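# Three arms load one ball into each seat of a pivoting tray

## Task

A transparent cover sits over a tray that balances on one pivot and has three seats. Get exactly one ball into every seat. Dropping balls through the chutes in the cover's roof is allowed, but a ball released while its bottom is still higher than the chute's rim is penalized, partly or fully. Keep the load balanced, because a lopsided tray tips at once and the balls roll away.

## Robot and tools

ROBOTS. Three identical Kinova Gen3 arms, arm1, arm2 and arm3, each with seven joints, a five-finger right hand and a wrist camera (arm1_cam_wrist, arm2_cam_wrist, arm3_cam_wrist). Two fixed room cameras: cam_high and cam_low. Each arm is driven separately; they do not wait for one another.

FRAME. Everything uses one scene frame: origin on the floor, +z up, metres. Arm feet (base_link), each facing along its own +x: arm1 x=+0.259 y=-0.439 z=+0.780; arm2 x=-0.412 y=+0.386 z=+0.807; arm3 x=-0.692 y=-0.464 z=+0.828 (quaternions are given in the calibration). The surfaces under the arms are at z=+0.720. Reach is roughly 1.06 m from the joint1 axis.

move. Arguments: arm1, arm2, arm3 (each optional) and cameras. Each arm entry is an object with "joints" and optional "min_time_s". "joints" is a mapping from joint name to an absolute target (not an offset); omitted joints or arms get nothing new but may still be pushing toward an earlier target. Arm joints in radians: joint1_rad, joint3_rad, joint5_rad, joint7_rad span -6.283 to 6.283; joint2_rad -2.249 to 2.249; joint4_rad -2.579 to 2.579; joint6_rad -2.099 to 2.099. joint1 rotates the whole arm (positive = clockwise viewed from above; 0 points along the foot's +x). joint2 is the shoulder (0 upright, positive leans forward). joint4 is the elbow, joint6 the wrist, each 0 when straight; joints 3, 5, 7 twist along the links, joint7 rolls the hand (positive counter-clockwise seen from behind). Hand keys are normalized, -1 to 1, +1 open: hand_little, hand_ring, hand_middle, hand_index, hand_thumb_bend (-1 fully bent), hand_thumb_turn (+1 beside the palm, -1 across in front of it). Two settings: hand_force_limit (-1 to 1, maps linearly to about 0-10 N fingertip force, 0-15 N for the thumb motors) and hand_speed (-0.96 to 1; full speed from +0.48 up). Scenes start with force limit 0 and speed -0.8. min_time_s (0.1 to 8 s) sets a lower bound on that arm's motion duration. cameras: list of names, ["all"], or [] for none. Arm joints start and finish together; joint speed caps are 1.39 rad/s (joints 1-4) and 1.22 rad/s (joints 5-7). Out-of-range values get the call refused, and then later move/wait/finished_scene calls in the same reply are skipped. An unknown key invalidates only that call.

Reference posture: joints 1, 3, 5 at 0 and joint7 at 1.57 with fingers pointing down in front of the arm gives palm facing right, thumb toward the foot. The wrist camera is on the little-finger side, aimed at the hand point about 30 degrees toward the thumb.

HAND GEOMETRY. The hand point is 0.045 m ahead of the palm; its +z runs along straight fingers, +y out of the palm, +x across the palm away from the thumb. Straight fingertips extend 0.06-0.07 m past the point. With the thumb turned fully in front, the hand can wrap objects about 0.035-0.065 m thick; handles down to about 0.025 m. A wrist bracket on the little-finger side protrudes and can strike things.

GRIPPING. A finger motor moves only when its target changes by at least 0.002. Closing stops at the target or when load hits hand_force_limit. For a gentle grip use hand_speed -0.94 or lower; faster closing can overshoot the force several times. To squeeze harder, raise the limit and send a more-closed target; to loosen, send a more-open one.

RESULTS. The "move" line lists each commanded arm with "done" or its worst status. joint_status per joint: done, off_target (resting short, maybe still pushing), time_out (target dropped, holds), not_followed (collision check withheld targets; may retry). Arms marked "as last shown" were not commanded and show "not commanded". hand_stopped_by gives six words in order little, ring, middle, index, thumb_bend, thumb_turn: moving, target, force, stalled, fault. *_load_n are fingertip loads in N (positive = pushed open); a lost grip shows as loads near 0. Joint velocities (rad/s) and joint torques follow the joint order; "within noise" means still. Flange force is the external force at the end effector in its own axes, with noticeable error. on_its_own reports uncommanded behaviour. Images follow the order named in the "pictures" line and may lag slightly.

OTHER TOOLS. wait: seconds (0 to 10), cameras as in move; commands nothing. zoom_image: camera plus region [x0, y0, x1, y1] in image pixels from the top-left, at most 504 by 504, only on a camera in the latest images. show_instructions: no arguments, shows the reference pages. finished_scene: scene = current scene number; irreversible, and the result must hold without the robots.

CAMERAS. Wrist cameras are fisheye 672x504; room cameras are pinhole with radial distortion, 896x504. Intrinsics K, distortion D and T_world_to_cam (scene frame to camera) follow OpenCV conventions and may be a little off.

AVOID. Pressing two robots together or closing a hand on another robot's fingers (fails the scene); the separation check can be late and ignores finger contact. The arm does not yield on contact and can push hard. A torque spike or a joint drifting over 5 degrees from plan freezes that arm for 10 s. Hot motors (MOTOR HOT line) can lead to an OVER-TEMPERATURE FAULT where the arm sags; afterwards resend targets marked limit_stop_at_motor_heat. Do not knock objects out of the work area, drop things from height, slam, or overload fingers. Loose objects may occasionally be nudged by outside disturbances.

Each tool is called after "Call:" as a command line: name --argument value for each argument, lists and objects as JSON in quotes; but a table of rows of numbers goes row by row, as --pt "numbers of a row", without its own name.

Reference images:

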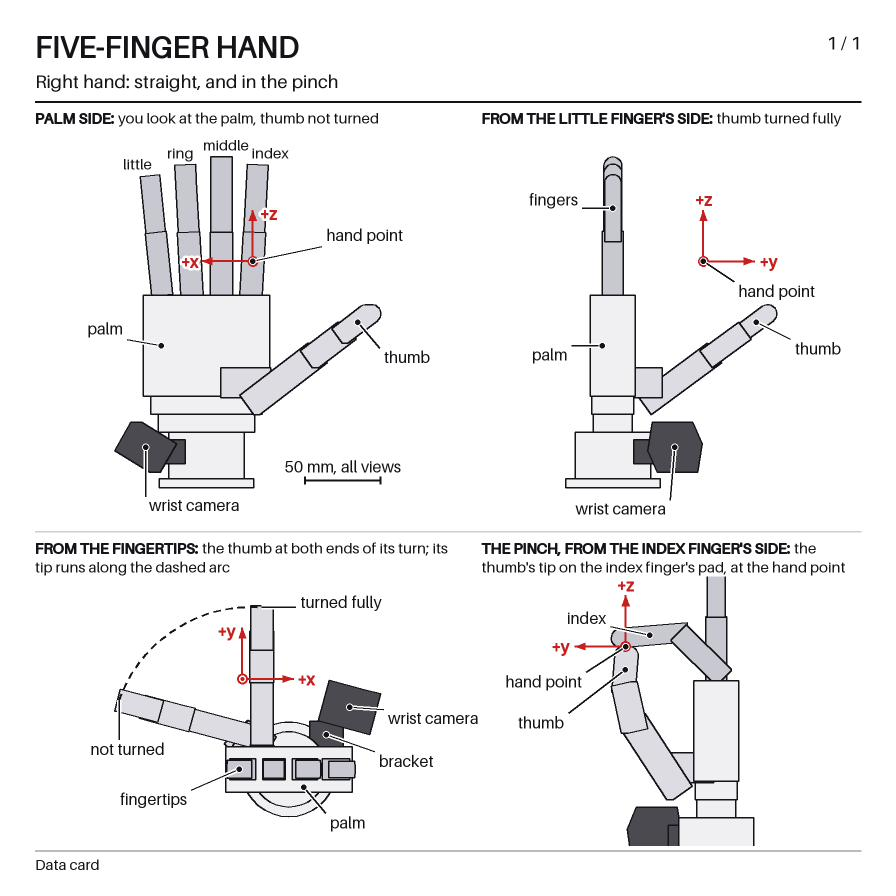

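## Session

Call:
move

Scene clock: 0.00 s.
Joint torques (N m): no reading
Motor temperatures (°C): arm1=[34 33 34 34 38 43 44] | arm2=[36 33 29 34 37 35 39] | arm3=[34 34 31 31 33 41 47]
Flange force (N): no reading
Joint velocities: within noise
arm1.joint_positions: joint1_rad=-0.349 joint2_rad=-0.568 joint3_rad=-0.049 joint4_rad=+1.394 joint5_rad=-0.026 joint6_rad=+1.957 joint7_rad=-1.863 hand_little=+1.000 hand_ring=+1.000 hand_middle=+1.000 hand_index=+1.000 hand_thumb_turn=+1.000 hand_thumb_bend=+1.000 hand_force_limit=+0.000 hand_speed=-0.800
arm1.joint_status: not commanded
arm1.hand_stopped_by: target,target,target,target,target,target
arm1.little_load_n: 0.0
arm1.ring_load_n: 0.0
arm1.middle_load_n: 0.0
arm1.index_load_n: 0.0
arm1.thumb_bend_load_n: 0.0
arm1.thumb_turn_load_n: 0.0
arm1.hand: x=+0.1025 y=-0.4822 z=+1.3472 quat_wxyz=(+0.023, +0.975, -0.128, -0.179) (m; scene frame)
arm2.joint_positions: joint1_rad=-0.536 joint2_rad=-0.363 joint3_rad=-0.170 joint4_rad=+1.459 joint5_rad=-0.030 joint6_rad=+2.052 joint7_rad=-1.646 hand_little=+1.000 hand_ring=+1.000 hand_middle=+1.000 hand_index=+1.000 hand_thumb_turn=+1.000 hand_thumb_bend=+1.000 hand_force_limit=+0.000 hand_speed=-0.800
arm2.joint_status: not commanded
arm2.hand_stopped_by: target,target,target,target,target,target
arm2.little_load_n: 0.0
arm2.ring_load_n: 0.0
arm2.middle_load_n: 0.0
arm2.index_load_n: 0.0
arm2.thumb_bend_load_n: 0.0
arm2.thumb_turn_load_n: 0.0
arm2.hand: x=-0.2682 y=+0.2957 z=+1.3039 quat_wxyz=(+0.012, -0.459, -0.888, +0.014) (m; scene frame)
arm3.joint_positions: joint1_rad=-0.857 joint2_rad=-0.488 joint3_rad=-0.034 joint4_rad=+1.483 joint5_rad=-0.093 joint6_rad=+1.971 joint7_rad=-1.887 hand_little=+1.000 hand_ring=+1.000 hand_middle=+1.000 hand_index=+1.000 hand_thumb_turn=+1.000 hand_thumb_bend=+1.000 hand_force_limit=+0.000 hand_speed=-0.800
arm3.joint_status: not commanded
arm3.hand_stopped_by: target,target,target,target,target,target
arm3.little_load_n: 0.0
arm3.ring_load_n: 0.0
arm3.middle_load_n: 0.5
arm3.index_load_n: 0.0
arm3.thumb_bend_load_n: 0.0
arm3.thumb_turn_load_n: 0.0
arm3.hand: x=-0.7298 y=-0.2892 z=+1.3491 quat_wxyz=(-0.020, +0.574, -0.814, -0.089) (m; scene frame)
pictures: arm1_cam_wrist, arm2_cam_wrist, arm3_cam_wrist, cam_high, cam_low
camera_calibration:
arm1_cam_wrist: T_world_to_cam=[[-0.020269, -0.999734, -0.0109782, -0.468557], [-0.647273, 0.00475279, 0.762243, -0.956009], [-0.761989, 0.0225558, -0.647198, 1.07193], [0, 0, 0, 1]] pos_world=[0.188503, -0.488067, 1.41732]
arm2_cam_wrist: T_world_to_cam=[[0.661996, 0.749271, -0.0188044, -0.0176686], [0.640708, -0.552703, 0.532929, -0.361102], [0.388915, -0.364845, -0.845951, 1.43071], [0, 0, 0, 1]] pos_world=[-0.313367, 0.335644, 1.40242]
arm3_cam_wrist: T_world_to_cam=[[-0.993598, 0.0635927, 0.0933786, -0.836393], [0.109556, 0.744173, 0.658941, -0.594413], [-0.0275859, 0.664953, -0.746376, 1.28626], [0, 0, 0, 1]] pos_world=[-0.730434, -0.359767, 1.42982]

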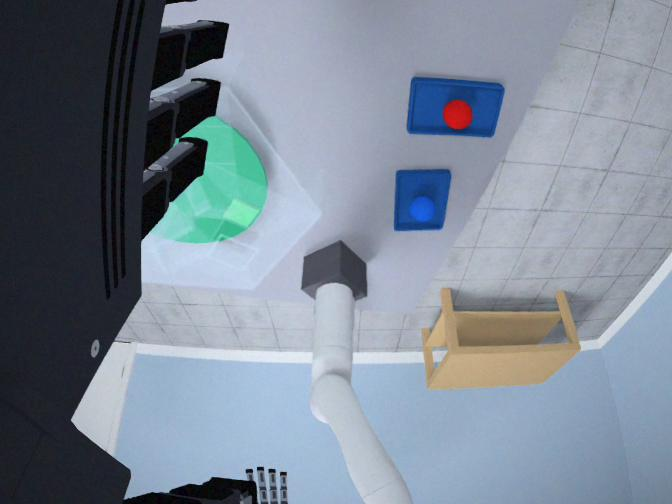

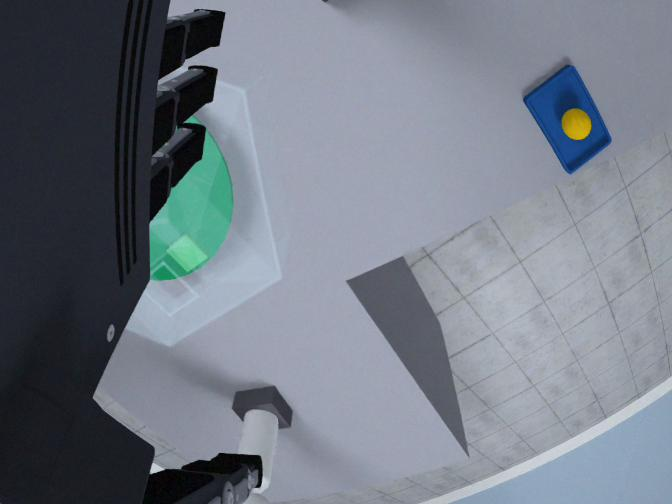

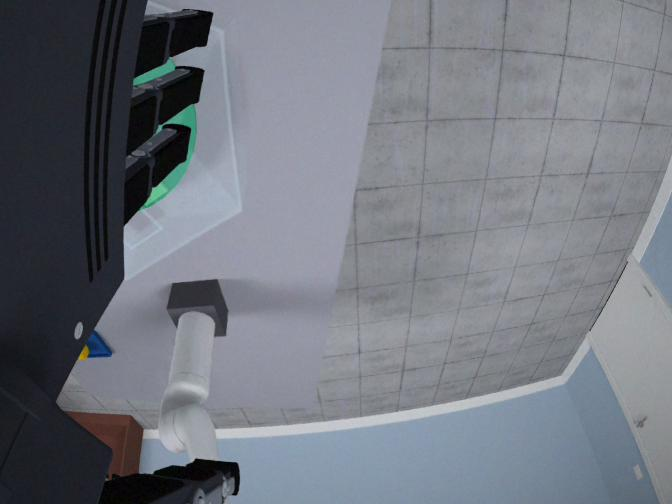

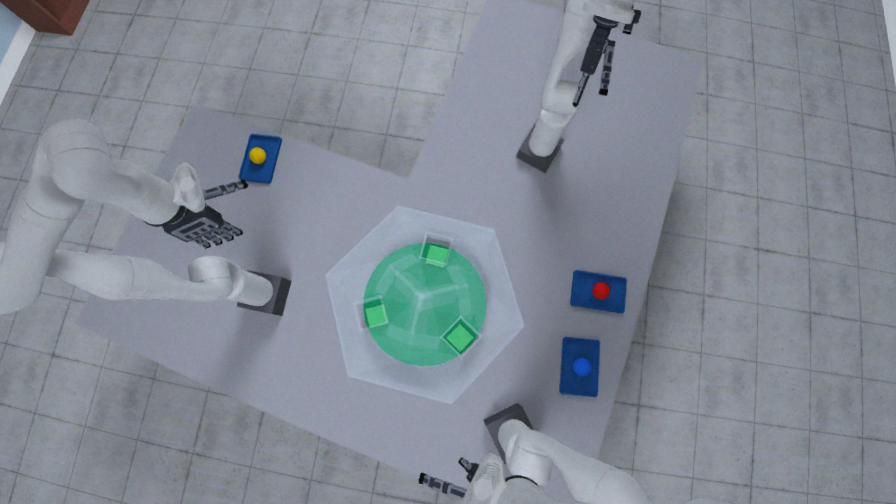

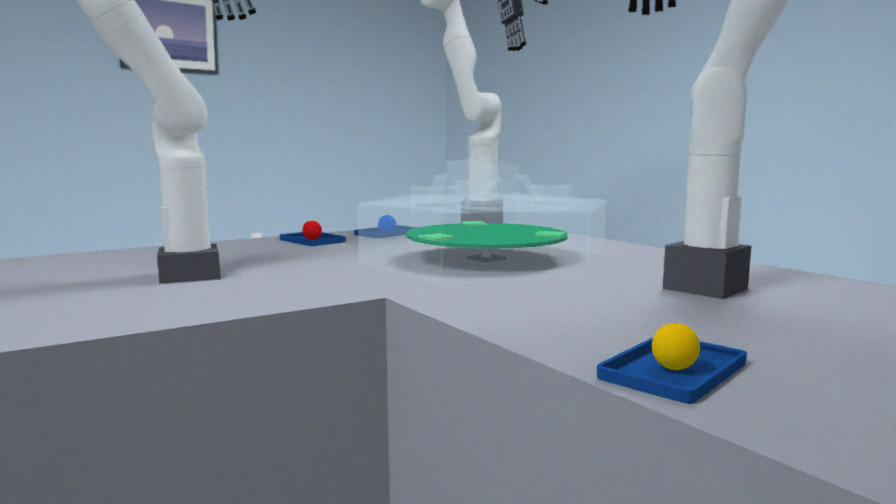

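Call:
zoom_image --camera "cam_high" --region '[340, 210, 510, 380]'

Scaled by 2.965 from the camera's 896x504 image, which has a finer 1280x720 frame.

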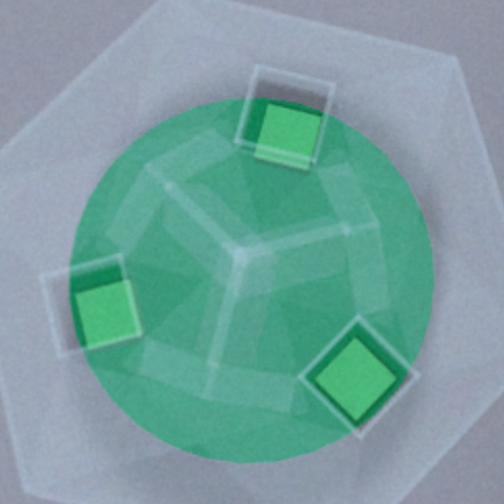

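Call:
move --arm1 '{"joints": {"joint1_rad": -0.4605, "hand_little": -1, "hand_thumb_turn": -1, "hand_thumb_bend": 0.55, "hand_speed": 0.0}}' --arm2 '{"joints": {"joint1_rad": -1.5323, "hand_little": -1, "hand_thumb_turn": -1, "hand_thumb_bend": 0.55, "hand_speed": 0.0}}' --arm3 '{"joints": {"joint1_rad": 1.9575, "hand_little": -1, "hand_thumb_turn": -1, "hand_thumb_bend": 0.55, "hand_speed": 0.0}}' --cameras '[]'

Call:
move --arm1 '{"joints": {"joint2_rad": 0.717, "joint3_rad": 0, "joint4_rad": 1.9503, "joint5_rad": -1.5743, "joint6_rad": 0.9101, "joint7_rad": -3.7174}}' --arm2 '{"joints": {"joint2_rad": 0.7133, "joint3_rad": 0, "joint4_rad": 2.2362, "joint5_rad": 1.0456, "joint6_rad": -0.8887, "joint7_rad": -0.1981}}' --arm3 '{"joints": {"joint2_rad": 0.7807, "joint3_rad": 0, "joint4_rad": 2.1191, "joint5_rad": 2.1605, "joint6_rad": -1.1179, "joint7_rad": -0.2396}}' --cameras '["all"]'

Scene clock: 105.73 s.
Joint torques (N m): arm1=[0.33 1.93 2 -5.93 0.09 -0.69 -0.01] | arm2=[-0.25 -0.43 0.29 -7.95 -0.2 -0.08 -0.55] | arm3=[1.38 2.33 2.17 -9.68 -0.06 -0.79 -0.03]
Motor temperatures (°C): arm1=[34 33 34 35 38 43 44] | arm2=[36 32 29 34 37 35 39] | arm3=[34 34 31 31 33 41 47]
Flange force (N): arm1=[-3.7 7.2 -4.7] | arm2=[0.7 -2.3 2.6] | arm3=[5.4 3.7 9.5]
move: arm1 done; arm2 done; arm3 done
Joint velocities: within noise
arm1.joint_positions: joint1_rad=-0.460 joint2_rad=-0.568 joint3_rad=-0.049 joint4_rad=+1.394 joint5_rad=-0.026 joint6_rad=+1.957 joint7_rad=-1.863 hand_little=-1.000 hand_ring=+1.000 hand_middle=+1.000 hand_index=+1.000 hand_thumb_turn=-1.000 hand_thumb_bend=+0.550 hand_force_limit=+0.000 hand_speed=+0.000
arm1.joint_status: all done
arm1.hand_stopped_by: target,target,target,target,target,target
arm1.little_load_n: 0.0
arm1.ring_load_n: 0.0
arm1.middle_load_n: 0.0
arm1.index_load_n: 0.0
arm1.thumb_bend_load_n: 0.5
arm1.thumb_turn_load_n: 0.0
arm1.hand: x=+0.1081 y=-0.4997 z=+1.3471 quat_wxyz=(+0.033, +0.981, -0.073, -0.177) (m; scene frame)
arm2.joint_positions: joint1_rad=-1.532 joint2_rad=-0.363 joint3_rad=-0.170 joint4_rad=+1.459 joint5_rad=-0.030 joint6_rad=+2.052 joint7_rad=-1.646 hand_little=-1.000 hand_ring=+1.000 hand_middle=+1.000 hand_index=+1.000 hand_thumb_turn=-1.000 hand_thumb_bend=+0.550 hand_force_limit=+0.000 hand_speed=+0.000
arm2.joint_status: all done
arm2.hand_stopped_by: target,target,target,target,target,target
arm2.little_load_n: 0.0
arm2.ring_load_n: -0.5
arm2.middle_load_n: 0.0
arm2.index_load_n: 0.0
arm2.thumb_bend_load_n: 0.0
arm2.thumb_turn_load_n: 0.0
arm2.hand: x=-0.2574 y=+0.4583 z=+1.3037 quat_wxyz=(+0.004, +0.021, -1.000, +0.018) (m; scene frame)
arm3.joint_positions: joint1_rad=+1.957 joint2_rad=-0.488 joint3_rad=-0.034 joint4_rad=+1.483 joint5_rad=-0.093 joint6_rad=+1.971 joint7_rad=-1.887 hand_little=-1.000 hand_ring=+1.000 hand_middle=+1.000 hand_index=+1.000 hand_thumb_turn=-1.000 hand_thumb_bend=+0.550 hand_force_limit=+0.000 hand_speed=+0.000
arm3.joint_status: all done
arm3.hand_stopped_by: target,target,target,target,target,target
arm3.little_load_n: 0.0
arm3.ring_load_n: 0.0
arm3.middle_load_n: 0.0
arm3.index_load_n: 0.0
arm3.thumb_bend_load_n: 0.0
arm3.thumb_turn_load_n: -0.5
arm3.hand: x=-0.5898 y=-0.6056 z=+1.3501 quat_wxyz=(-0.091, -0.708, -0.700, +0.020) (m; scene frame)
pictures: none
No camera images: "cameras" was empty.

Scene clock: 109.07 s.
Joint torques (N m): arm1=[0.46 -17.77 1.04 -3.33 -0.78 1.96 -0.05] | arm2=[-0.22 -15.94 -0.92 -3.5 -0.56 -2.06 -0.56] | arm3=[1.66 -14.15 1.15 -3.19 -0.35 -2.33 -0.07]
Motor temperatures (°C): arm1=[34 33 34 35 38 43 44] | arm2=[36 32 29 34 37 35 39] | arm3=[34 34 31 31 33 41 47]
Flange force (N): arm1=[2.6 -0.1 4.5] | arm2=[-1.9 3.9 -0.5] | arm3=[-4.8 -4.9 7.7]
move: arm1 done; arm2 done; arm3 done
Joint velocities: within noise
arm1.joint_positions: joint1_rad=-0.460 joint2_rad=+0.717 joint3_rad=+0.000 joint4_rad=+1.950 joint5_rad=-1.574 joint6_rad=+0.910 joint7_rad=-3.717 hand_little=-1.000 hand_ring=+1.000 hand_middle=+1.000 hand_index=+1.000 hand_thumb_turn=-1.000 hand_thumb_bend=+0.550 hand_force_limit=+0.000 hand_speed=+0.000
arm1.joint_status: all done
arm1.hand_stopped_by: target,target,target,target,target,target
arm1.little_load_n: 0.5
arm1.ring_load_n: 0.0
arm1.middle_load_n: 0.0
arm1.index_load_n: 0.0
arm1.thumb_bend_load_n: 0.0
arm1.thumb_turn_load_n: 0.0
arm1.hand: x=-0.1918 y=-0.6867 z=+0.8772 quat_wxyz=(+0.064, -0.113, -0.872, +0.472) (m; scene frame)
arm2.joint_positions: joint1_rad=-1.532 joint2_rad=+0.713 joint3_rad=+0.000 joint4_rad=+2.236 joint5_rad=+1.046 joint6_rad=-0.889 joint7_rad=-0.198 hand_little=-1.000 hand_ring=+1.000 hand_middle=+1.000 hand_index=+1.000 hand_thumb_turn=-1.000 hand_thumb_bend=+0.550 hand_force_limit=+0.000 hand_speed=+0.000
arm2.joint_status: all done
arm2.hand_stopped_by: target,target,target,target,target,target
arm2.little_load_n: 0.0
arm2.ring_load_n: 0.0
arm2.middle_load_n: 0.0
arm2.index_load_n: 0.0
arm2.thumb_bend_load_n: 0.0
arm2.thumb_turn_load_n: 0.0
arm2.hand: x=+0.0503 y=+0.5453 z=+0.8756 quat_wxyz=(-0.448, +0.826, -0.300, +0.163) (m; scene frame)
arm3.joint_positions: joint1_rad=+1.957 joint2_rad=+0.781 joint3_rad=+0.000 joint4_rad=+2.119 joint5_rad=+2.160 joint6_rad=-1.118 joint7_rad=-0.240 hand_little=-1.000 hand_ring=+1.000 hand_middle=+1.000 hand_index=+1.000 hand_thumb_turn=-1.000 hand_thumb_bend=+0.550 hand_force_limit=+0.000 hand_speed=+0.000
arm3.joint_status: all done
arm3.hand_stopped_by: target,target,target,target,target,target
arm3.little_load_n: 0.0
arm3.ring_load_n: 0.0
arm3.middle_load_n: 0.0
arm3.index_load_n: 0.0
arm3.thumb_bend_load_n: 0.0
arm3.thumb_turn_load_n: 0.0
arm3.hand: x=-0.4697 y=-0.6544 z=+0.8792 quat_wxyz=(-0.427, +0.800, -0.373, +0.198) (m; scene frame)
pictures: arm1_cam_wrist, arm2_cam_wrist, arm3_cam_wrist, cam_high, cam_low
camera_calibration:
arm1_cam_wrist: T_world_to_cam=[[-0.106215, 0.561736, -0.82047, 1.08165], [0.954306, 0.289374, 0.0745794, 0.318508], [0.279317, -0.775058, -0.566804, 0.129558], [0, 0, 0, 1]] pos_world=[-0.225255, -0.599353, 0.937139]
arm2_cam_wrist: T_world_to_cam=[[-0.172336, -0.562693, -0.808503, 1.0252], [-0.985034, 0.0960249, 0.143134, -0.129683], [-0.00290394, 0.82107, -0.57082, 0.167658], [0, 0, 0, 1]] pos_world=[0.0494239, 0.451669, 0.943145]
arm3_cam_wrist: T_world_to_cam=[[-0.247648, -0.55504, -0.794104, 0.214957], [-0.957745, 0.263992, 0.114164, -0.378079], [0.146272, 0.788821, -0.596964, 1.21698], [0, 0, 0, 1]] pos_world=[-0.486879, -0.74086, 0.940354]

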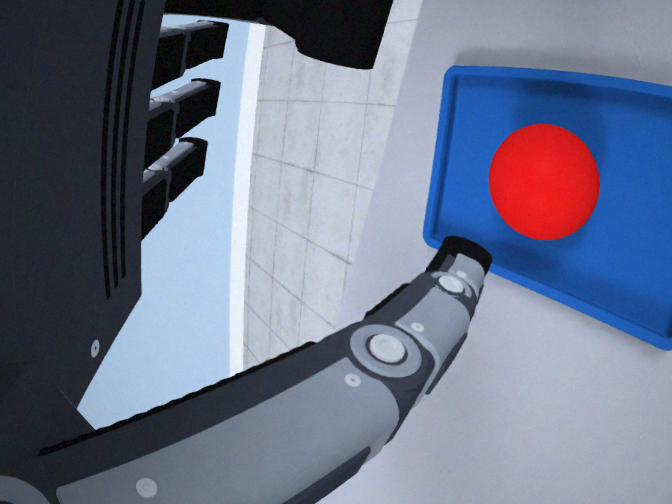

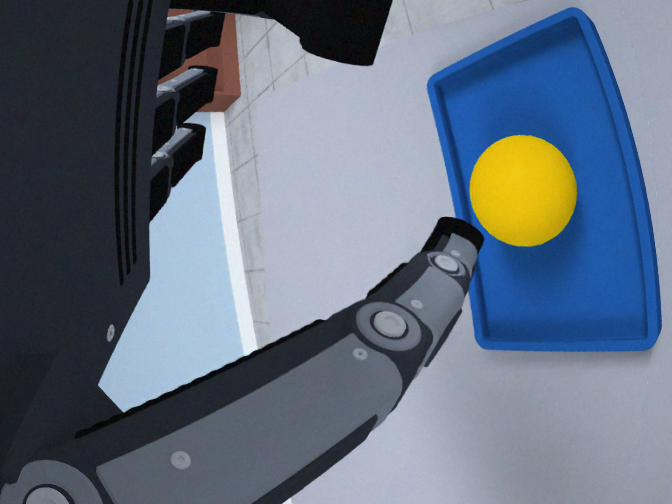

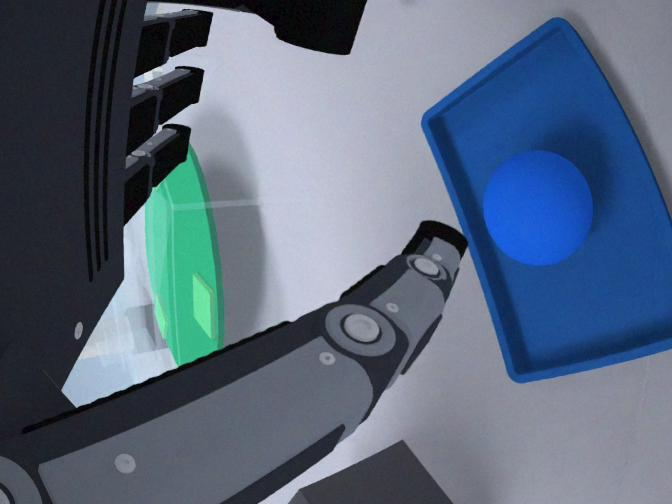

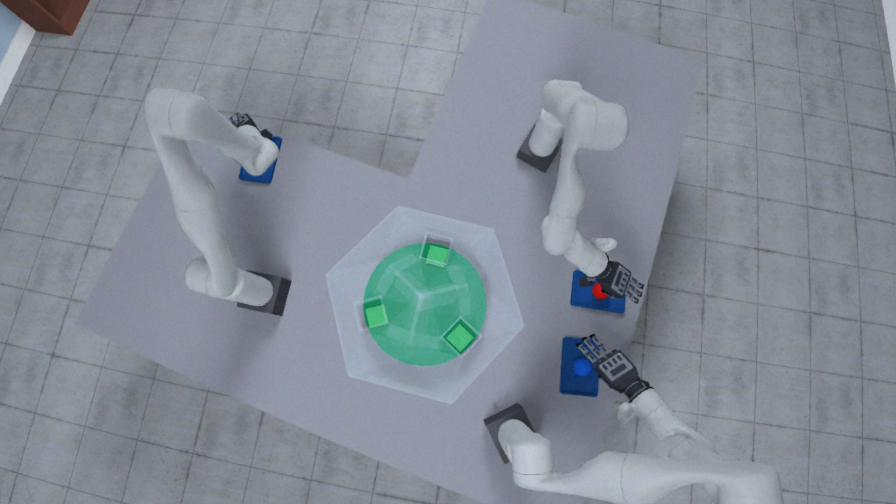

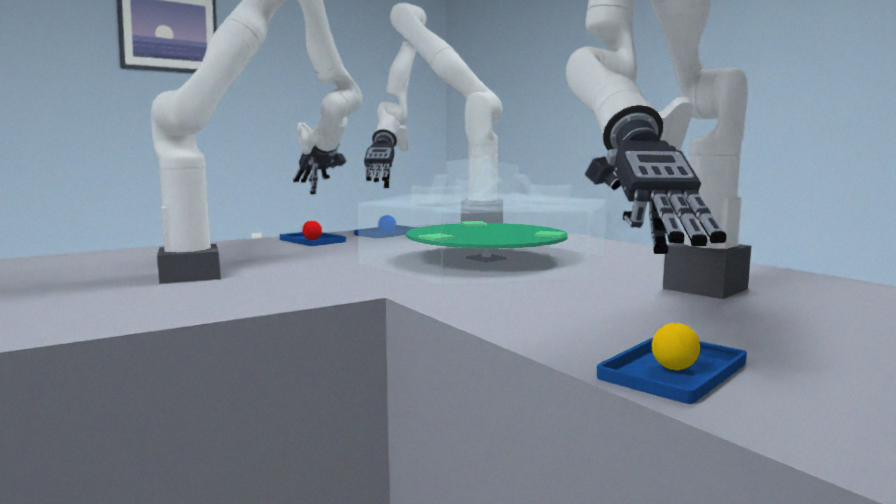

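Call:
move --arm1 '{"joints": {"joint1_rad": -0.4589, "joint2_rad": 0.9101, "joint4_rad": 1.912, "joint5_rad": -1.6903, "joint6_rad": 0.9252, "joint7_rad": -3.5237}}' --arm2 '{"joints": {"joint1_rad": -1.5518, "joint2_rad": 0.9444, "joint4_rad": 2.211, "joint5_rad": 0.9131, "joint6_rad": -1.0101, "joint7_rad": 0.0027}}' --arm3 '{"joints": {"joint1_rad": 1.976, "joint2_rad": 0.9979, "joint4_rad": 2.0786, "joint5_rad": 2.0906, "joint6_rad": -1.0287, "joint7_rad": -0.0632}}' --cameras '[]'

Call:
move --arm1 '{"joints": {"joint1_rad": -0.458, "joint2_rad": 1.0141, "joint4_rad": 1.8914, "joint5_rad": -1.7528, "joint6_rad": 0.9334, "joint7_rad": -3.4194}}' --arm2 '{"joints": {"joint1_rad": -1.5623, "joint2_rad": 1.0689, "joint4_rad": 2.1974, "joint5_rad": 0.8418, "joint6_rad": -1.0755, "joint7_rad": 0.1108}}' --arm3 '{"joints": {"joint1_rad": 1.986, "joint2_rad": 1.1149, "joint4_rad": 2.0568, "joint5_rad": 2.053, "joint6_rad": -0.9807, "joint7_rad": 0.0318}}' --cameras '["arm1_cam_wrist","arm2_cam_wrist","arm3_cam_wrist"]'

Scene clock: 133.87 s.
Joint torques (N m): arm1=[0.42 -19.1 0.79 -2.13 -0.51 2.13 -0.04] | arm2=[-0.46 -17.48 -1.14 -1.89 -0.23 -2.15 -0.53] | arm3=[1.6 -15.37 0.96 -1.72 -0.04 -2.4 -0.06]
Motor temperatures (°C): arm1=[34 33 34 35 38 43 44] | arm2=[36 33 29 34 37 35 39] | arm3=[34 34 31 31 33 41 47]
Flange force (N): arm1=[2.6 0.3 4.4] | arm2=[-1.7 3.9 -1.4] | arm3=[-4.6 -6.2 6.9]
move: arm1 done; arm2 done; arm3 done
Joint velocities: within noise
arm1.joint_positions: joint1_rad=-0.459 joint2_rad=+0.910 joint3_rad=+0.000 joint4_rad=+1.912 joint5_rad=-1.690 joint6_rad=+0.925 joint7_rad=-3.524 hand_little=-1.000 hand_ring=+1.000 hand_middle=+1.000 hand_index=+1.000 hand_thumb_turn=-1.000 hand_thumb_bend=+0.550 hand_force_limit=+0.000 hand_speed=+0.000
arm1.joint_status: all done
arm1.hand_stopped_by: target,target,target,target,target,target
arm1.little_load_n: 0.0
arm1.ring_load_n: 0.0
arm1.middle_load_n: 0.0
arm1.index_load_n: 0.0
arm1.thumb_bend_load_n: 0.0
arm1.thumb_turn_load_n: 0.0
arm1.hand: x=-0.2022 y=-0.6877 z=+0.8005 quat_wxyz=(+0.063, -0.112, -0.871, +0.474) (m; scene frame)
arm2.joint_positions: joint1_rad=-1.552 joint2_rad=+0.944 joint3_rad=+0.000 joint4_rad=+2.211 joint5_rad=+0.913 joint6_rad=-1.010 joint7_rad=+0.003 hand_little=-1.000 hand_ring=+1.000 hand_middle=+1.000 hand_index=+1.000 hand_thumb_turn=-1.000 hand_thumb_bend=+0.550 hand_force_limit=+0.000 hand_speed=+0.000
arm2.joint_status: all done
arm2.hand_stopped_by: target,target,target,target,target,target
arm2.little_load_n: 0.0
arm2.ring_load_n: 0.0
arm2.middle_load_n: 0.0
arm2.index_load_n: 0.0
arm2.thumb_bend_load_n: 0.0
arm2.thumb_turn_load_n: 0.0
arm2.hand: x=+0.0506 y=+0.5547 z=+0.8001 quat_wxyz=(-0.452, +0.825, -0.299, +0.159) (m; scene frame)
arm3.joint_positions: joint1_rad=+1.976 joint2_rad=+0.998 joint3_rad=+0.000 joint4_rad=+2.079 joint5_rad=+2.091 joint6_rad=-1.029 joint7_rad=-0.063 hand_little=-1.000 hand_ring=+1.000 hand_middle=+1.000 hand_index=+1.000 hand_thumb_turn=-1.000 hand_thumb_bend=+0.550 hand_force_limit=+0.000 hand_speed=+0.000
arm3.joint_status: all done
arm3.hand_stopped_by: target,target,target,target,target,target
arm3.little_load_n: 0.0
arm3.ring_load_n: -0.5
arm3.middle_load_n: 0.0
arm3.index_load_n: 0.0
arm3.thumb_bend_load_n: 0.0
arm3.thumb_turn_load_n: 0.0
arm3.hand: x=-0.4755 y=-0.6595 z=+0.8005 quat_wxyz=(-0.427, +0.799, -0.373, +0.201) (m; scene frame)
pictures: none
No camera images: "cameras" was empty.

Scene clock: 134.87 s.
Joint torques (N m): arm1=[0.43 -19.6 0.75 -1.43 -0.35 2.22 -0.05] | arm2=[-0.23 -17.81 -1.19 -1.02 0 -2.06 -0.59] | arm3=[1.64 -15.68 0.9 -0.86 0.11 -2.39 -0.07]
Motor temperatures (°C): arm1=[34 33 34 35 38 43 44] | arm2=[36 33 29 34 37 35 39] | arm3=[34 34 31 31 33 41 47]
Flange force (N): arm1=[2.6 0.5 4.6] | arm2=[-2.5 3.4 -1.5] | arm3=[-4.2 -6.9 6.4]
move: arm1 done; arm2 done; arm3 done
Joint velocities: within noise
arm1.joint_positions: joint1_rad=-0.458 joint2_rad=+1.014 joint3_rad=+0.000 joint4_rad=+1.891 joint5_rad=-1.753 joint6_rad=+0.933 joint7_rad=-3.419 hand_little=-1.000 hand_ring=+1.000 hand_middle=+1.000 hand_index=+1.000 hand_thumb_turn=-1.000 hand_thumb_bend=+0.550 hand_force_limit=+0.000 hand_speed=+0.000
arm1.joint_status: all done
arm1.hand_stopped_by: target,target,target,target,target,target
arm1.little_load_n: 0.0
arm1.ring_load_n: 0.0
arm1.middle_load_n: 0.0
arm1.index_load_n: 0.0
arm1.thumb_bend_load_n: 0.0
arm1.thumb_turn_load_n: 0.0
arm1.hand: x=-0.2030 y=-0.6861 z=+0.7565 quat_wxyz=(+0.064, -0.113, -0.872, +0.472) (m; scene frame)
arm2.joint_positions: joint1_rad=-1.562 joint2_rad=+1.069 joint3_rad=+0.000 joint4_rad=+2.197 joint5_rad=+0.842 joint6_rad=-1.076 joint7_rad=+0.111 hand_little=-1.000 hand_ring=+1.000 hand_middle=+1.000 hand_index=+1.000 hand_thumb_turn=-1.000 hand_thumb_bend=+0.550 hand_force_limit=+0.000 hand_speed=+0.000
arm2.joint_status: all done
arm2.hand_stopped_by: target,target,target,target,target,target
arm2.little_load_n: 0.5
arm2.ring_load_n: 0.0
arm2.middle_load_n: 0.0
arm2.index_load_n: 0.0
arm2.thumb_bend_load_n: 0.0
arm2.thumb_turn_load_n: 0.0
arm2.hand: x=+0.0459 y=+0.5552 z=+0.7564 quat_wxyz=(-0.448, +0.826, -0.300, +0.163) (m; scene frame)
arm3.joint_positions: joint1_rad=+1.986 joint2_rad=+1.115 joint3_rad=+0.000 joint4_rad=+2.057 joint5_rad=+2.053 joint6_rad=-0.981 joint7_rad=+0.032 hand_little=-1.000 hand_ring=+1.000 hand_middle=+1.000 hand_index=+1.000 hand_thumb_turn=-1.000 hand_thumb_bend=+0.550 hand_force_limit=+0.000 hand_speed=+0.000
arm3.joint_status: all done
arm3.hand_stopped_by: target,target,target,target,target,target
arm3.little_load_n: 0.0
arm3.ring_load_n: 0.0
arm3.middle_load_n: 0.0
arm3.index_load_n: 0.0
arm3.thumb_bend_load_n: 0.0
arm3.thumb_turn_load_n: 0.0
arm3.hand: x=-0.4824 y=-0.6541 z=+0.7566 quat_wxyz=(-0.427, +0.800, -0.373, +0.198) (m; scene frame)
pictures: arm1_cam_wrist, arm2_cam_wrist, arm3_cam_wrist
camera_calibration:
arm1_cam_wrist: T_world_to_cam=[[-0.106338, 0.561488, -0.820624, 0.981037], [0.954235, 0.289624, 0.0745157, 0.33821], [0.279512, -0.775145, -0.56659, 0.064557], [0, 0, 0, 1]] pos_world=[-0.236456, -0.598754, 0.816438]
arm2_cam_wrist: T_world_to_cam=[[-0.172503, -0.562536, -0.808577, 0.933638], [-0.985005, 0.0962635, 0.143171, -0.118048], [-0.0027025, 0.82115, -0.570706, 0.0913356], [0, 0, 0, 1]] pos_world=[0.0450241, 0.461568, 0.823945]
arm3_cam_wrist: T_world_to_cam=[[-0.24758, -0.5551, -0.794083, 0.114649], [-0.957792, 0.263796, 0.114216, -0.376563], [0.146075, 0.788844, -0.596982, 1.14527], [0, 0, 0, 1]] pos_world=[-0.49958, -0.74046, 0.817754]

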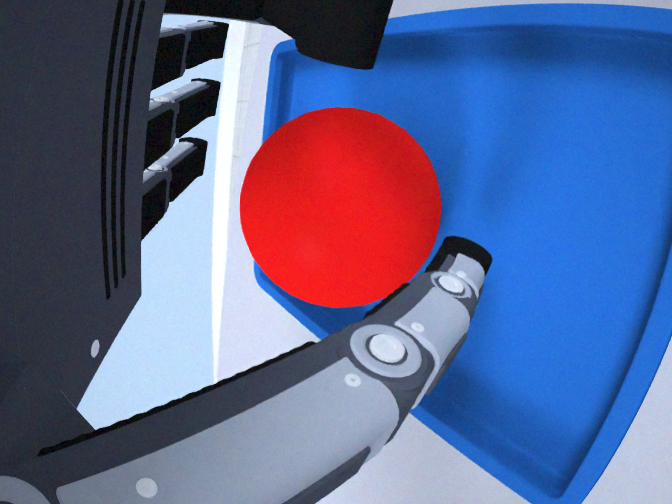

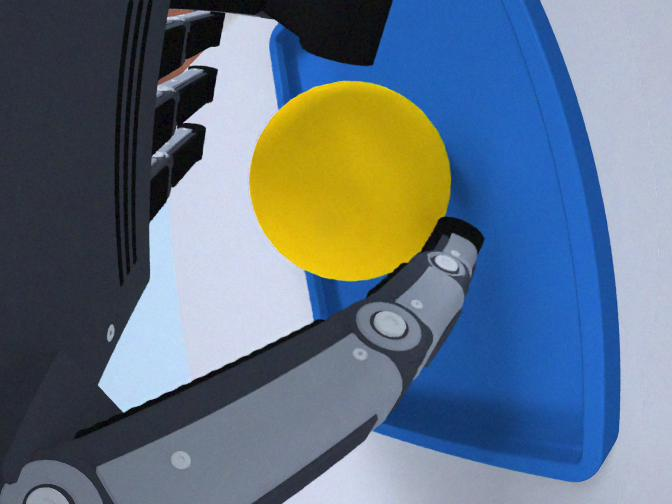

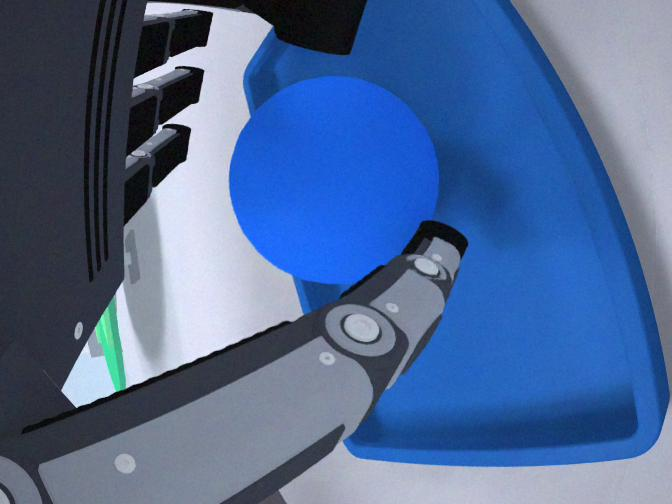

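Call:
move --arm1 '{"joints": {"hand_index": -0.1, "hand_middle": -0.1, "hand_speed": -0.92, "hand_force_limit": -0.1}}' --arm2 '{"joints": {"hand_index": -0.1, "hand_middle": -0.1, "hand_speed": -0.92, "hand_force_limit": -0.1}}' --arm3 '{"joints": {"hand_index": -0.1, "hand_middle": -0.1, "hand_speed": -0.92, "hand_force_limit": -0.1}}' --cameras '["arm1_cam_wrist","arm2_cam_wrist","arm3_cam_wrist"]'

Call:
move --arm1 '{"joints": {"joint1_rad": -0.4589, "joint2_rad": 0.9101, "joint4_rad": 1.912, "joint5_rad": -1.6903, "joint6_rad": 0.9252, "joint7_rad": -3.5237}, "min_time_s": 1.5}' --arm2 '{"joints": {"joint1_rad": -1.5518, "joint2_rad": 0.9444, "joint4_rad": 2.211, "joint5_rad": 0.9131, "joint6_rad": -1.0101, "joint7_rad": 0.0027}, "min_time_s": 1.5}' --arm3 '{"joints": {"joint1_rad": 1.976, "joint2_rad": 0.9979, "joint4_rad": 2.0786, "joint5_rad": 2.0906, "joint6_rad": -1.0287, "joint7_rad": -0.0632}, "min_time_s": 1.5}' --cameras '["arm1_cam_wrist","arm2_cam_wrist","arm3_cam_wrist"]'

Scene clock: 145.93 s.
Joint torques (N m): arm1=[0.69 -18.09 1.57 -0.81 -0.12 1.35 0.02] | arm2=[-0.07 -16.45 -0.4 -0.64 -0.19 -1.35 -0.47] | arm3=[1.85 -15.29 1.6 -1.5 0.09 -1.63 0]
Motor temperatures (°C): arm1=[34 33 34 35 38 43 44] | arm2=[36 33 29 34 37 35 39] | arm3=[34 34 31 31 33 41 47]
Flange force (N): arm1=[2.9 -2.3 3.7] | arm2=[-2.2 0.6 -2.6] | arm3=[-4.4 -9.4 5.7]
move: arm1 off_target; arm2 off_target; arm3 off_target
Joint velocities: within noise
arm1.joint_positions: joint1_rad=-0.458 joint2_rad=+1.014 joint3_rad=+0.000 joint4_rad=+1.891 joint5_rad=-1.753 joint6_rad=+0.933 joint7_rad=-3.419 hand_little=-1.000 hand_ring=+1.000 hand_middle=+0.284 hand_index=+0.291 hand_thumb_turn=-1.000 hand_thumb_bend=+0.552 hand_force_limit=-0.100 hand_speed=-0.920
arm1.joint_status: hand_middle off_target (ended at +0.284, target -0.100); hand_index off_target (ended at +0.291, target -0.100); the others done
arm1.hand_stopped_by: target,target,force,force,target,target
arm1.little_load_n: 0.0
arm1.ring_load_n: 0.0
arm1.middle_load_n: 7.0
arm1.index_load_n: 4.0
arm1.thumb_bend_load_n: 7.5
arm1.thumb_turn_load_n: 0.5
arm1.hand: x=-0.2030 y=-0.6861 z=+0.7565 quat_wxyz=(+0.064, -0.113, -0.872, +0.472) (m; scene frame)
arm2.joint_positions: joint1_rad=-1.562 joint2_rad=+1.069 joint3_rad=+0.000 joint4_rad=+2.197 joint5_rad=+0.842 joint6_rad=-1.076 joint7_rad=+0.111 hand_little=-1.000 hand_ring=+1.000 hand_middle=+0.299 hand_index=+0.269 hand_thumb_turn=-1.000 hand_thumb_bend=+0.552 hand_force_limit=-0.100 hand_speed=-0.920
arm2.joint_status: hand_middle off_target (ended at +0.299, target -0.100); hand_index off_target (ended at +0.269, target -0.100); the others done
arm2.hand_stopped_by: target,target,force,force,target,target
arm2.little_load_n: 0.0
arm2.ring_load_n: 0.0
arm2.middle_load_n: 3.0
arm2.index_load_n: 6.0
arm2.thumb_bend_load_n: 7.0
arm2.thumb_turn_load_n: 0.0
arm2.hand: x=+0.0459 y=+0.5552 z=+0.7564 quat_wxyz=(-0.448, +0.826, -0.300, +0.163) (m; scene frame)
arm3.joint_positions: joint1_rad=+1.986 joint2_rad=+1.115 joint3_rad=+0.000 joint4_rad=+2.057 joint5_rad=+2.053 joint6_rad=-0.981 joint7_rad=+0.032 hand_little=-1.000 hand_ring=+1.000 hand_middle=+0.299 hand_index=+0.261 hand_thumb_turn=-1.000 hand_thumb_bend=+0.551 hand_force_limit=-0.100 hand_speed=-0.920
arm3.joint_status: hand_middle off_target (ended at +0.299, target -0.100); hand_index off_target (ended at +0.261, target -0.100); the others done
arm3.hand_stopped_by: target,target,force,force,target,target
arm3.little_load_n: 0.0
arm3.ring_load_n: -0.5
arm3.middle_load_n: 3.0
arm3.index_load_n: 5.0
arm3.thumb_bend_load_n: 8.5
arm3.thumb_turn_load_n: -0.5
arm3.hand: x=-0.4824 y=-0.6541 z=+0.7566 quat_wxyz=(-0.427, +0.800, -0.373, +0.198) (m; scene frame)
pictures: arm1_cam_wrist, arm2_cam_wrist, arm3_cam_wrist
camera_calibration:
arm1_cam_wrist: T_world_to_cam=[[-0.106338, 0.561488, -0.820624, 0.981037], [0.954235, 0.289624, 0.0745157, 0.33821], [0.279512, -0.775145, -0.56659, 0.064557], [0, 0, 0, 1]] pos_world=[-0.236456, -0.598754, 0.816438]
arm2_cam_wrist: T_world_to_cam=[[-0.172583, -0.562528, -0.808565, 0.933629], [-0.984991, 0.0963094, 0.143236, -0.118124], [-0.00270186, 0.82115, -0.570706, 0.0913356], [0, 0, 0, 1]] pos_world=[0.0450242, 0.461568, 0.823945]
arm3_cam_wrist: T_world_to_cam=[[-0.24758, -0.5551, -0.794083, 0.114649], [-0.957792, 0.263796, 0.114216, -0.376563], [0.146075, 0.788844, -0.596982, 1.14527], [0, 0, 0, 1]] pos_world=[-0.49958, -0.74046, 0.817754]

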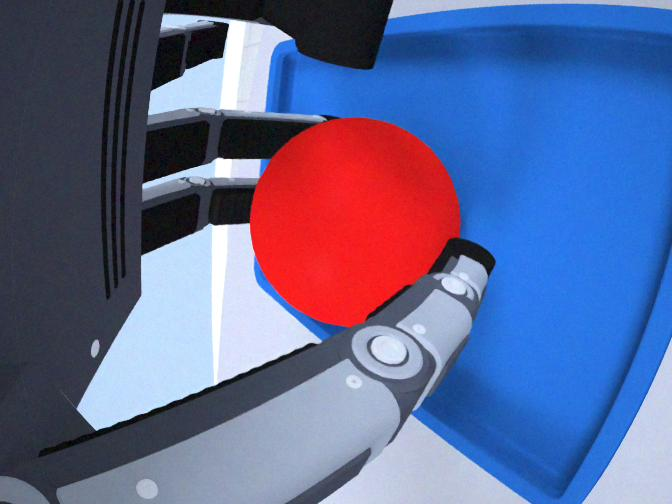

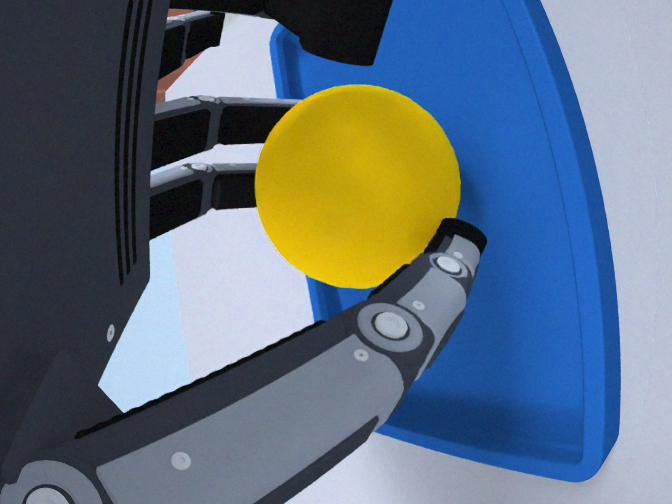

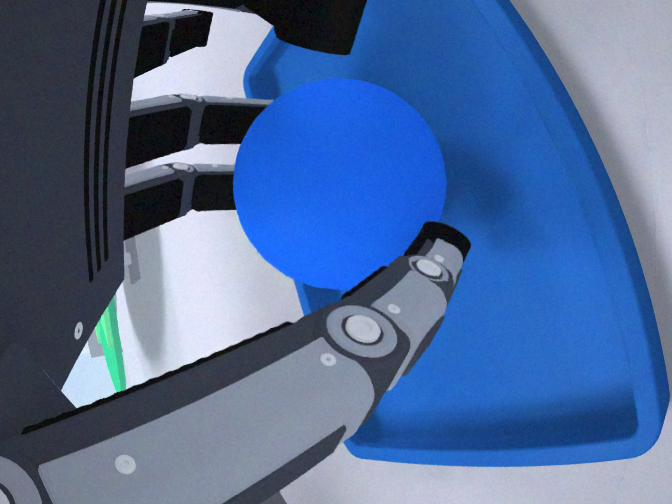

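Scene clock: 147.73 s.
Joint torques (N m): arm1=[0.44 -19.87 0.54 -2.39 -0.63 2.5 -0.08] | arm2=[-0.26 -18.13 -1.31 -2.03 -0.19 -2.48 -0.57] | arm3=[1.65 -15.77 0.71 -1.55 -0.06 -2.79 -0.09]
Motor temperatures (°C): arm1=[34 34 34 35 38 43 44] | arm2=[36 33 29 34 37 35 39] | arm3=[34 35 31 31 33 41 47]
Flange force (N): arm1=[2.5 1.6 5.3] | arm2=[-2.1 4.9 -0.1] | arm3=[-4.6 -4.8 7.8]
move: arm1 done; arm2 done; arm3 done
Joint velocities: within noise
arm1.joint_positions: joint1_rad=-0.459 joint2_rad=+0.910 joint3_rad=+0.000 joint4_rad=+1.912 joint5_rad=-1.690 joint6_rad=+0.925 joint7_rad=-3.524 hand_little=-1.000 hand_ring=+1.000 hand_middle=+0.284 hand_index=+0.291 hand_thumb_turn=-1.000 hand_thumb_bend=+0.552 hand_force_limit=-0.100 hand_speed=-0.920
arm1.joint_status: all done
arm1.hand_stopped_by: target,target,force,force,target,target
arm1.little_load_n: 0.0
arm1.ring_load_n: 0.0
arm1.middle_load_n: 6.0
arm1.index_load_n: 2.5
arm1.thumb_bend_load_n: 8.0
arm1.thumb_turn_load_n: 1.0
arm1.hand: x=-0.2022 y=-0.6877 z=+0.8005 quat_wxyz=(+0.063, -0.112, -0.871, +0.474) (m; scene frame)
arm2.joint_positions: joint1_rad=-1.552 joint2_rad=+0.944 joint3_rad=+0.000 joint4_rad=+2.211 joint5_rad=+0.913 joint6_rad=-1.010 joint7_rad=+0.003 hand_little=-1.000 hand_ring=+1.000 hand_middle=+0.299 hand_index=+0.269 hand_thumb_turn=-1.000 hand_thumb_bend=+0.552 hand_force_limit=-0.100 hand_speed=-0.920
arm2.joint_status: all done
arm2.hand_stopped_by: target,target,force,force,target,target
arm2.little_load_n: 0.0
arm2.ring_load_n: 0.0
arm2.middle_load_n: 2.0
arm2.index_load_n: 5.5
arm2.thumb_bend_load_n: 8.0
arm2.thumb_turn_load_n: 0.0
arm2.hand: x=+0.0506 y=+0.5547 z=+0.8001 quat_wxyz=(-0.453, +0.825, -0.299, +0.159) (m; scene frame)
arm3.joint_positions: joint1_rad=+1.976 joint2_rad=+0.998 joint3_rad=+0.000 joint4_rad=+2.079 joint5_rad=+2.091 joint6_rad=-1.029 joint7_rad=-0.063 hand_little=-1.000 hand_ring=+1.000 hand_middle=+0.299 hand_index=+0.261 hand_thumb_turn=-1.000 hand_thumb_bend=+0.552 hand_force_limit=-0.100 hand_speed=-0.920
arm3.joint_status: all done
arm3.hand_stopped_by: target,target,force,force,target,target
arm3.little_load_n: 0.5
arm3.ring_load_n: 0.0
arm3.middle_load_n: 2.5
arm3.index_load_n: 4.0
arm3.thumb_bend_load_n: 9.0
arm3.thumb_turn_load_n: 0.0
arm3.hand: x=-0.4755 y=-0.6595 z=+0.8005 quat_wxyz=(-0.427, +0.799, -0.373, +0.201) (m; scene frame)
pictures: arm1_cam_wrist, arm2_cam_wrist, arm3_cam_wrist
camera_calibration:
arm1_cam_wrist: T_world_to_cam=[[-0.106815, 0.557897, -0.823008, 1.01744], [0.953559, 0.291938, 0.0741386, 0.336449], [0.281629, -0.776868, -0.563171, 0.084548], [0, 0, 0, 1]] pos_world=[-0.235957, -0.600165, 0.86003]
arm2_cam_wrist: T_world_to_cam=[[-0.171374, -0.55479, -0.814149, 0.969578], [-0.985168, 0.0892773, 0.146536, -0.118415], [-0.00861176, 0.827187, -0.561861, 0.106641], [0, 0, 0, 1]] pos_world=[0.0504206, 0.460271, 0.866651]
arm3_cam_wrist: T_world_to_cam=[[-0.246187, -0.555112, -0.794508, 0.149041], [-0.957345, 0.26721, 0.109949, -0.36764], [0.151266, 0.787686, -0.597217, 1.17667], [0, 0, 0, 1]] pos_world=[-0.493256, -0.745872, 0.861561]

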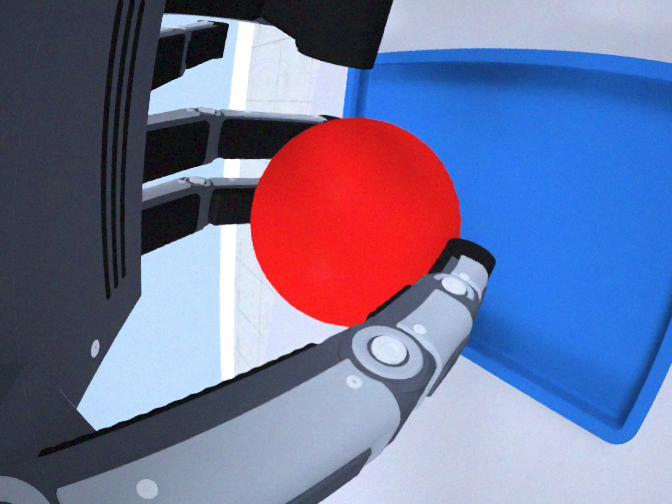

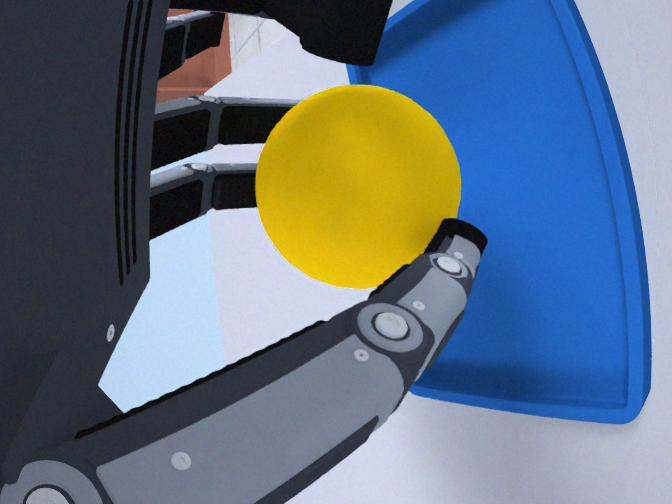

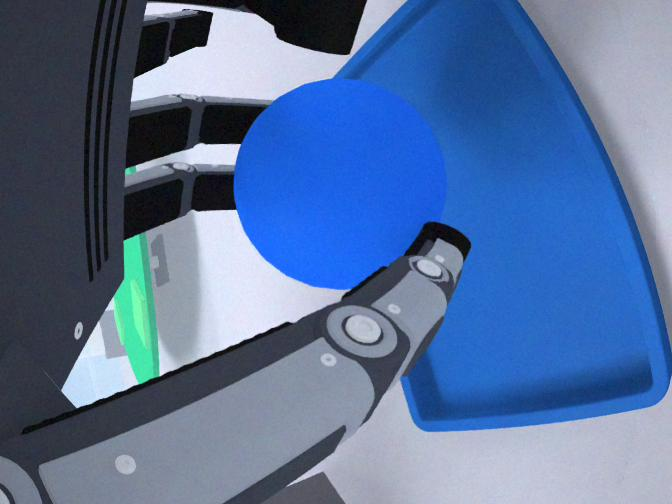

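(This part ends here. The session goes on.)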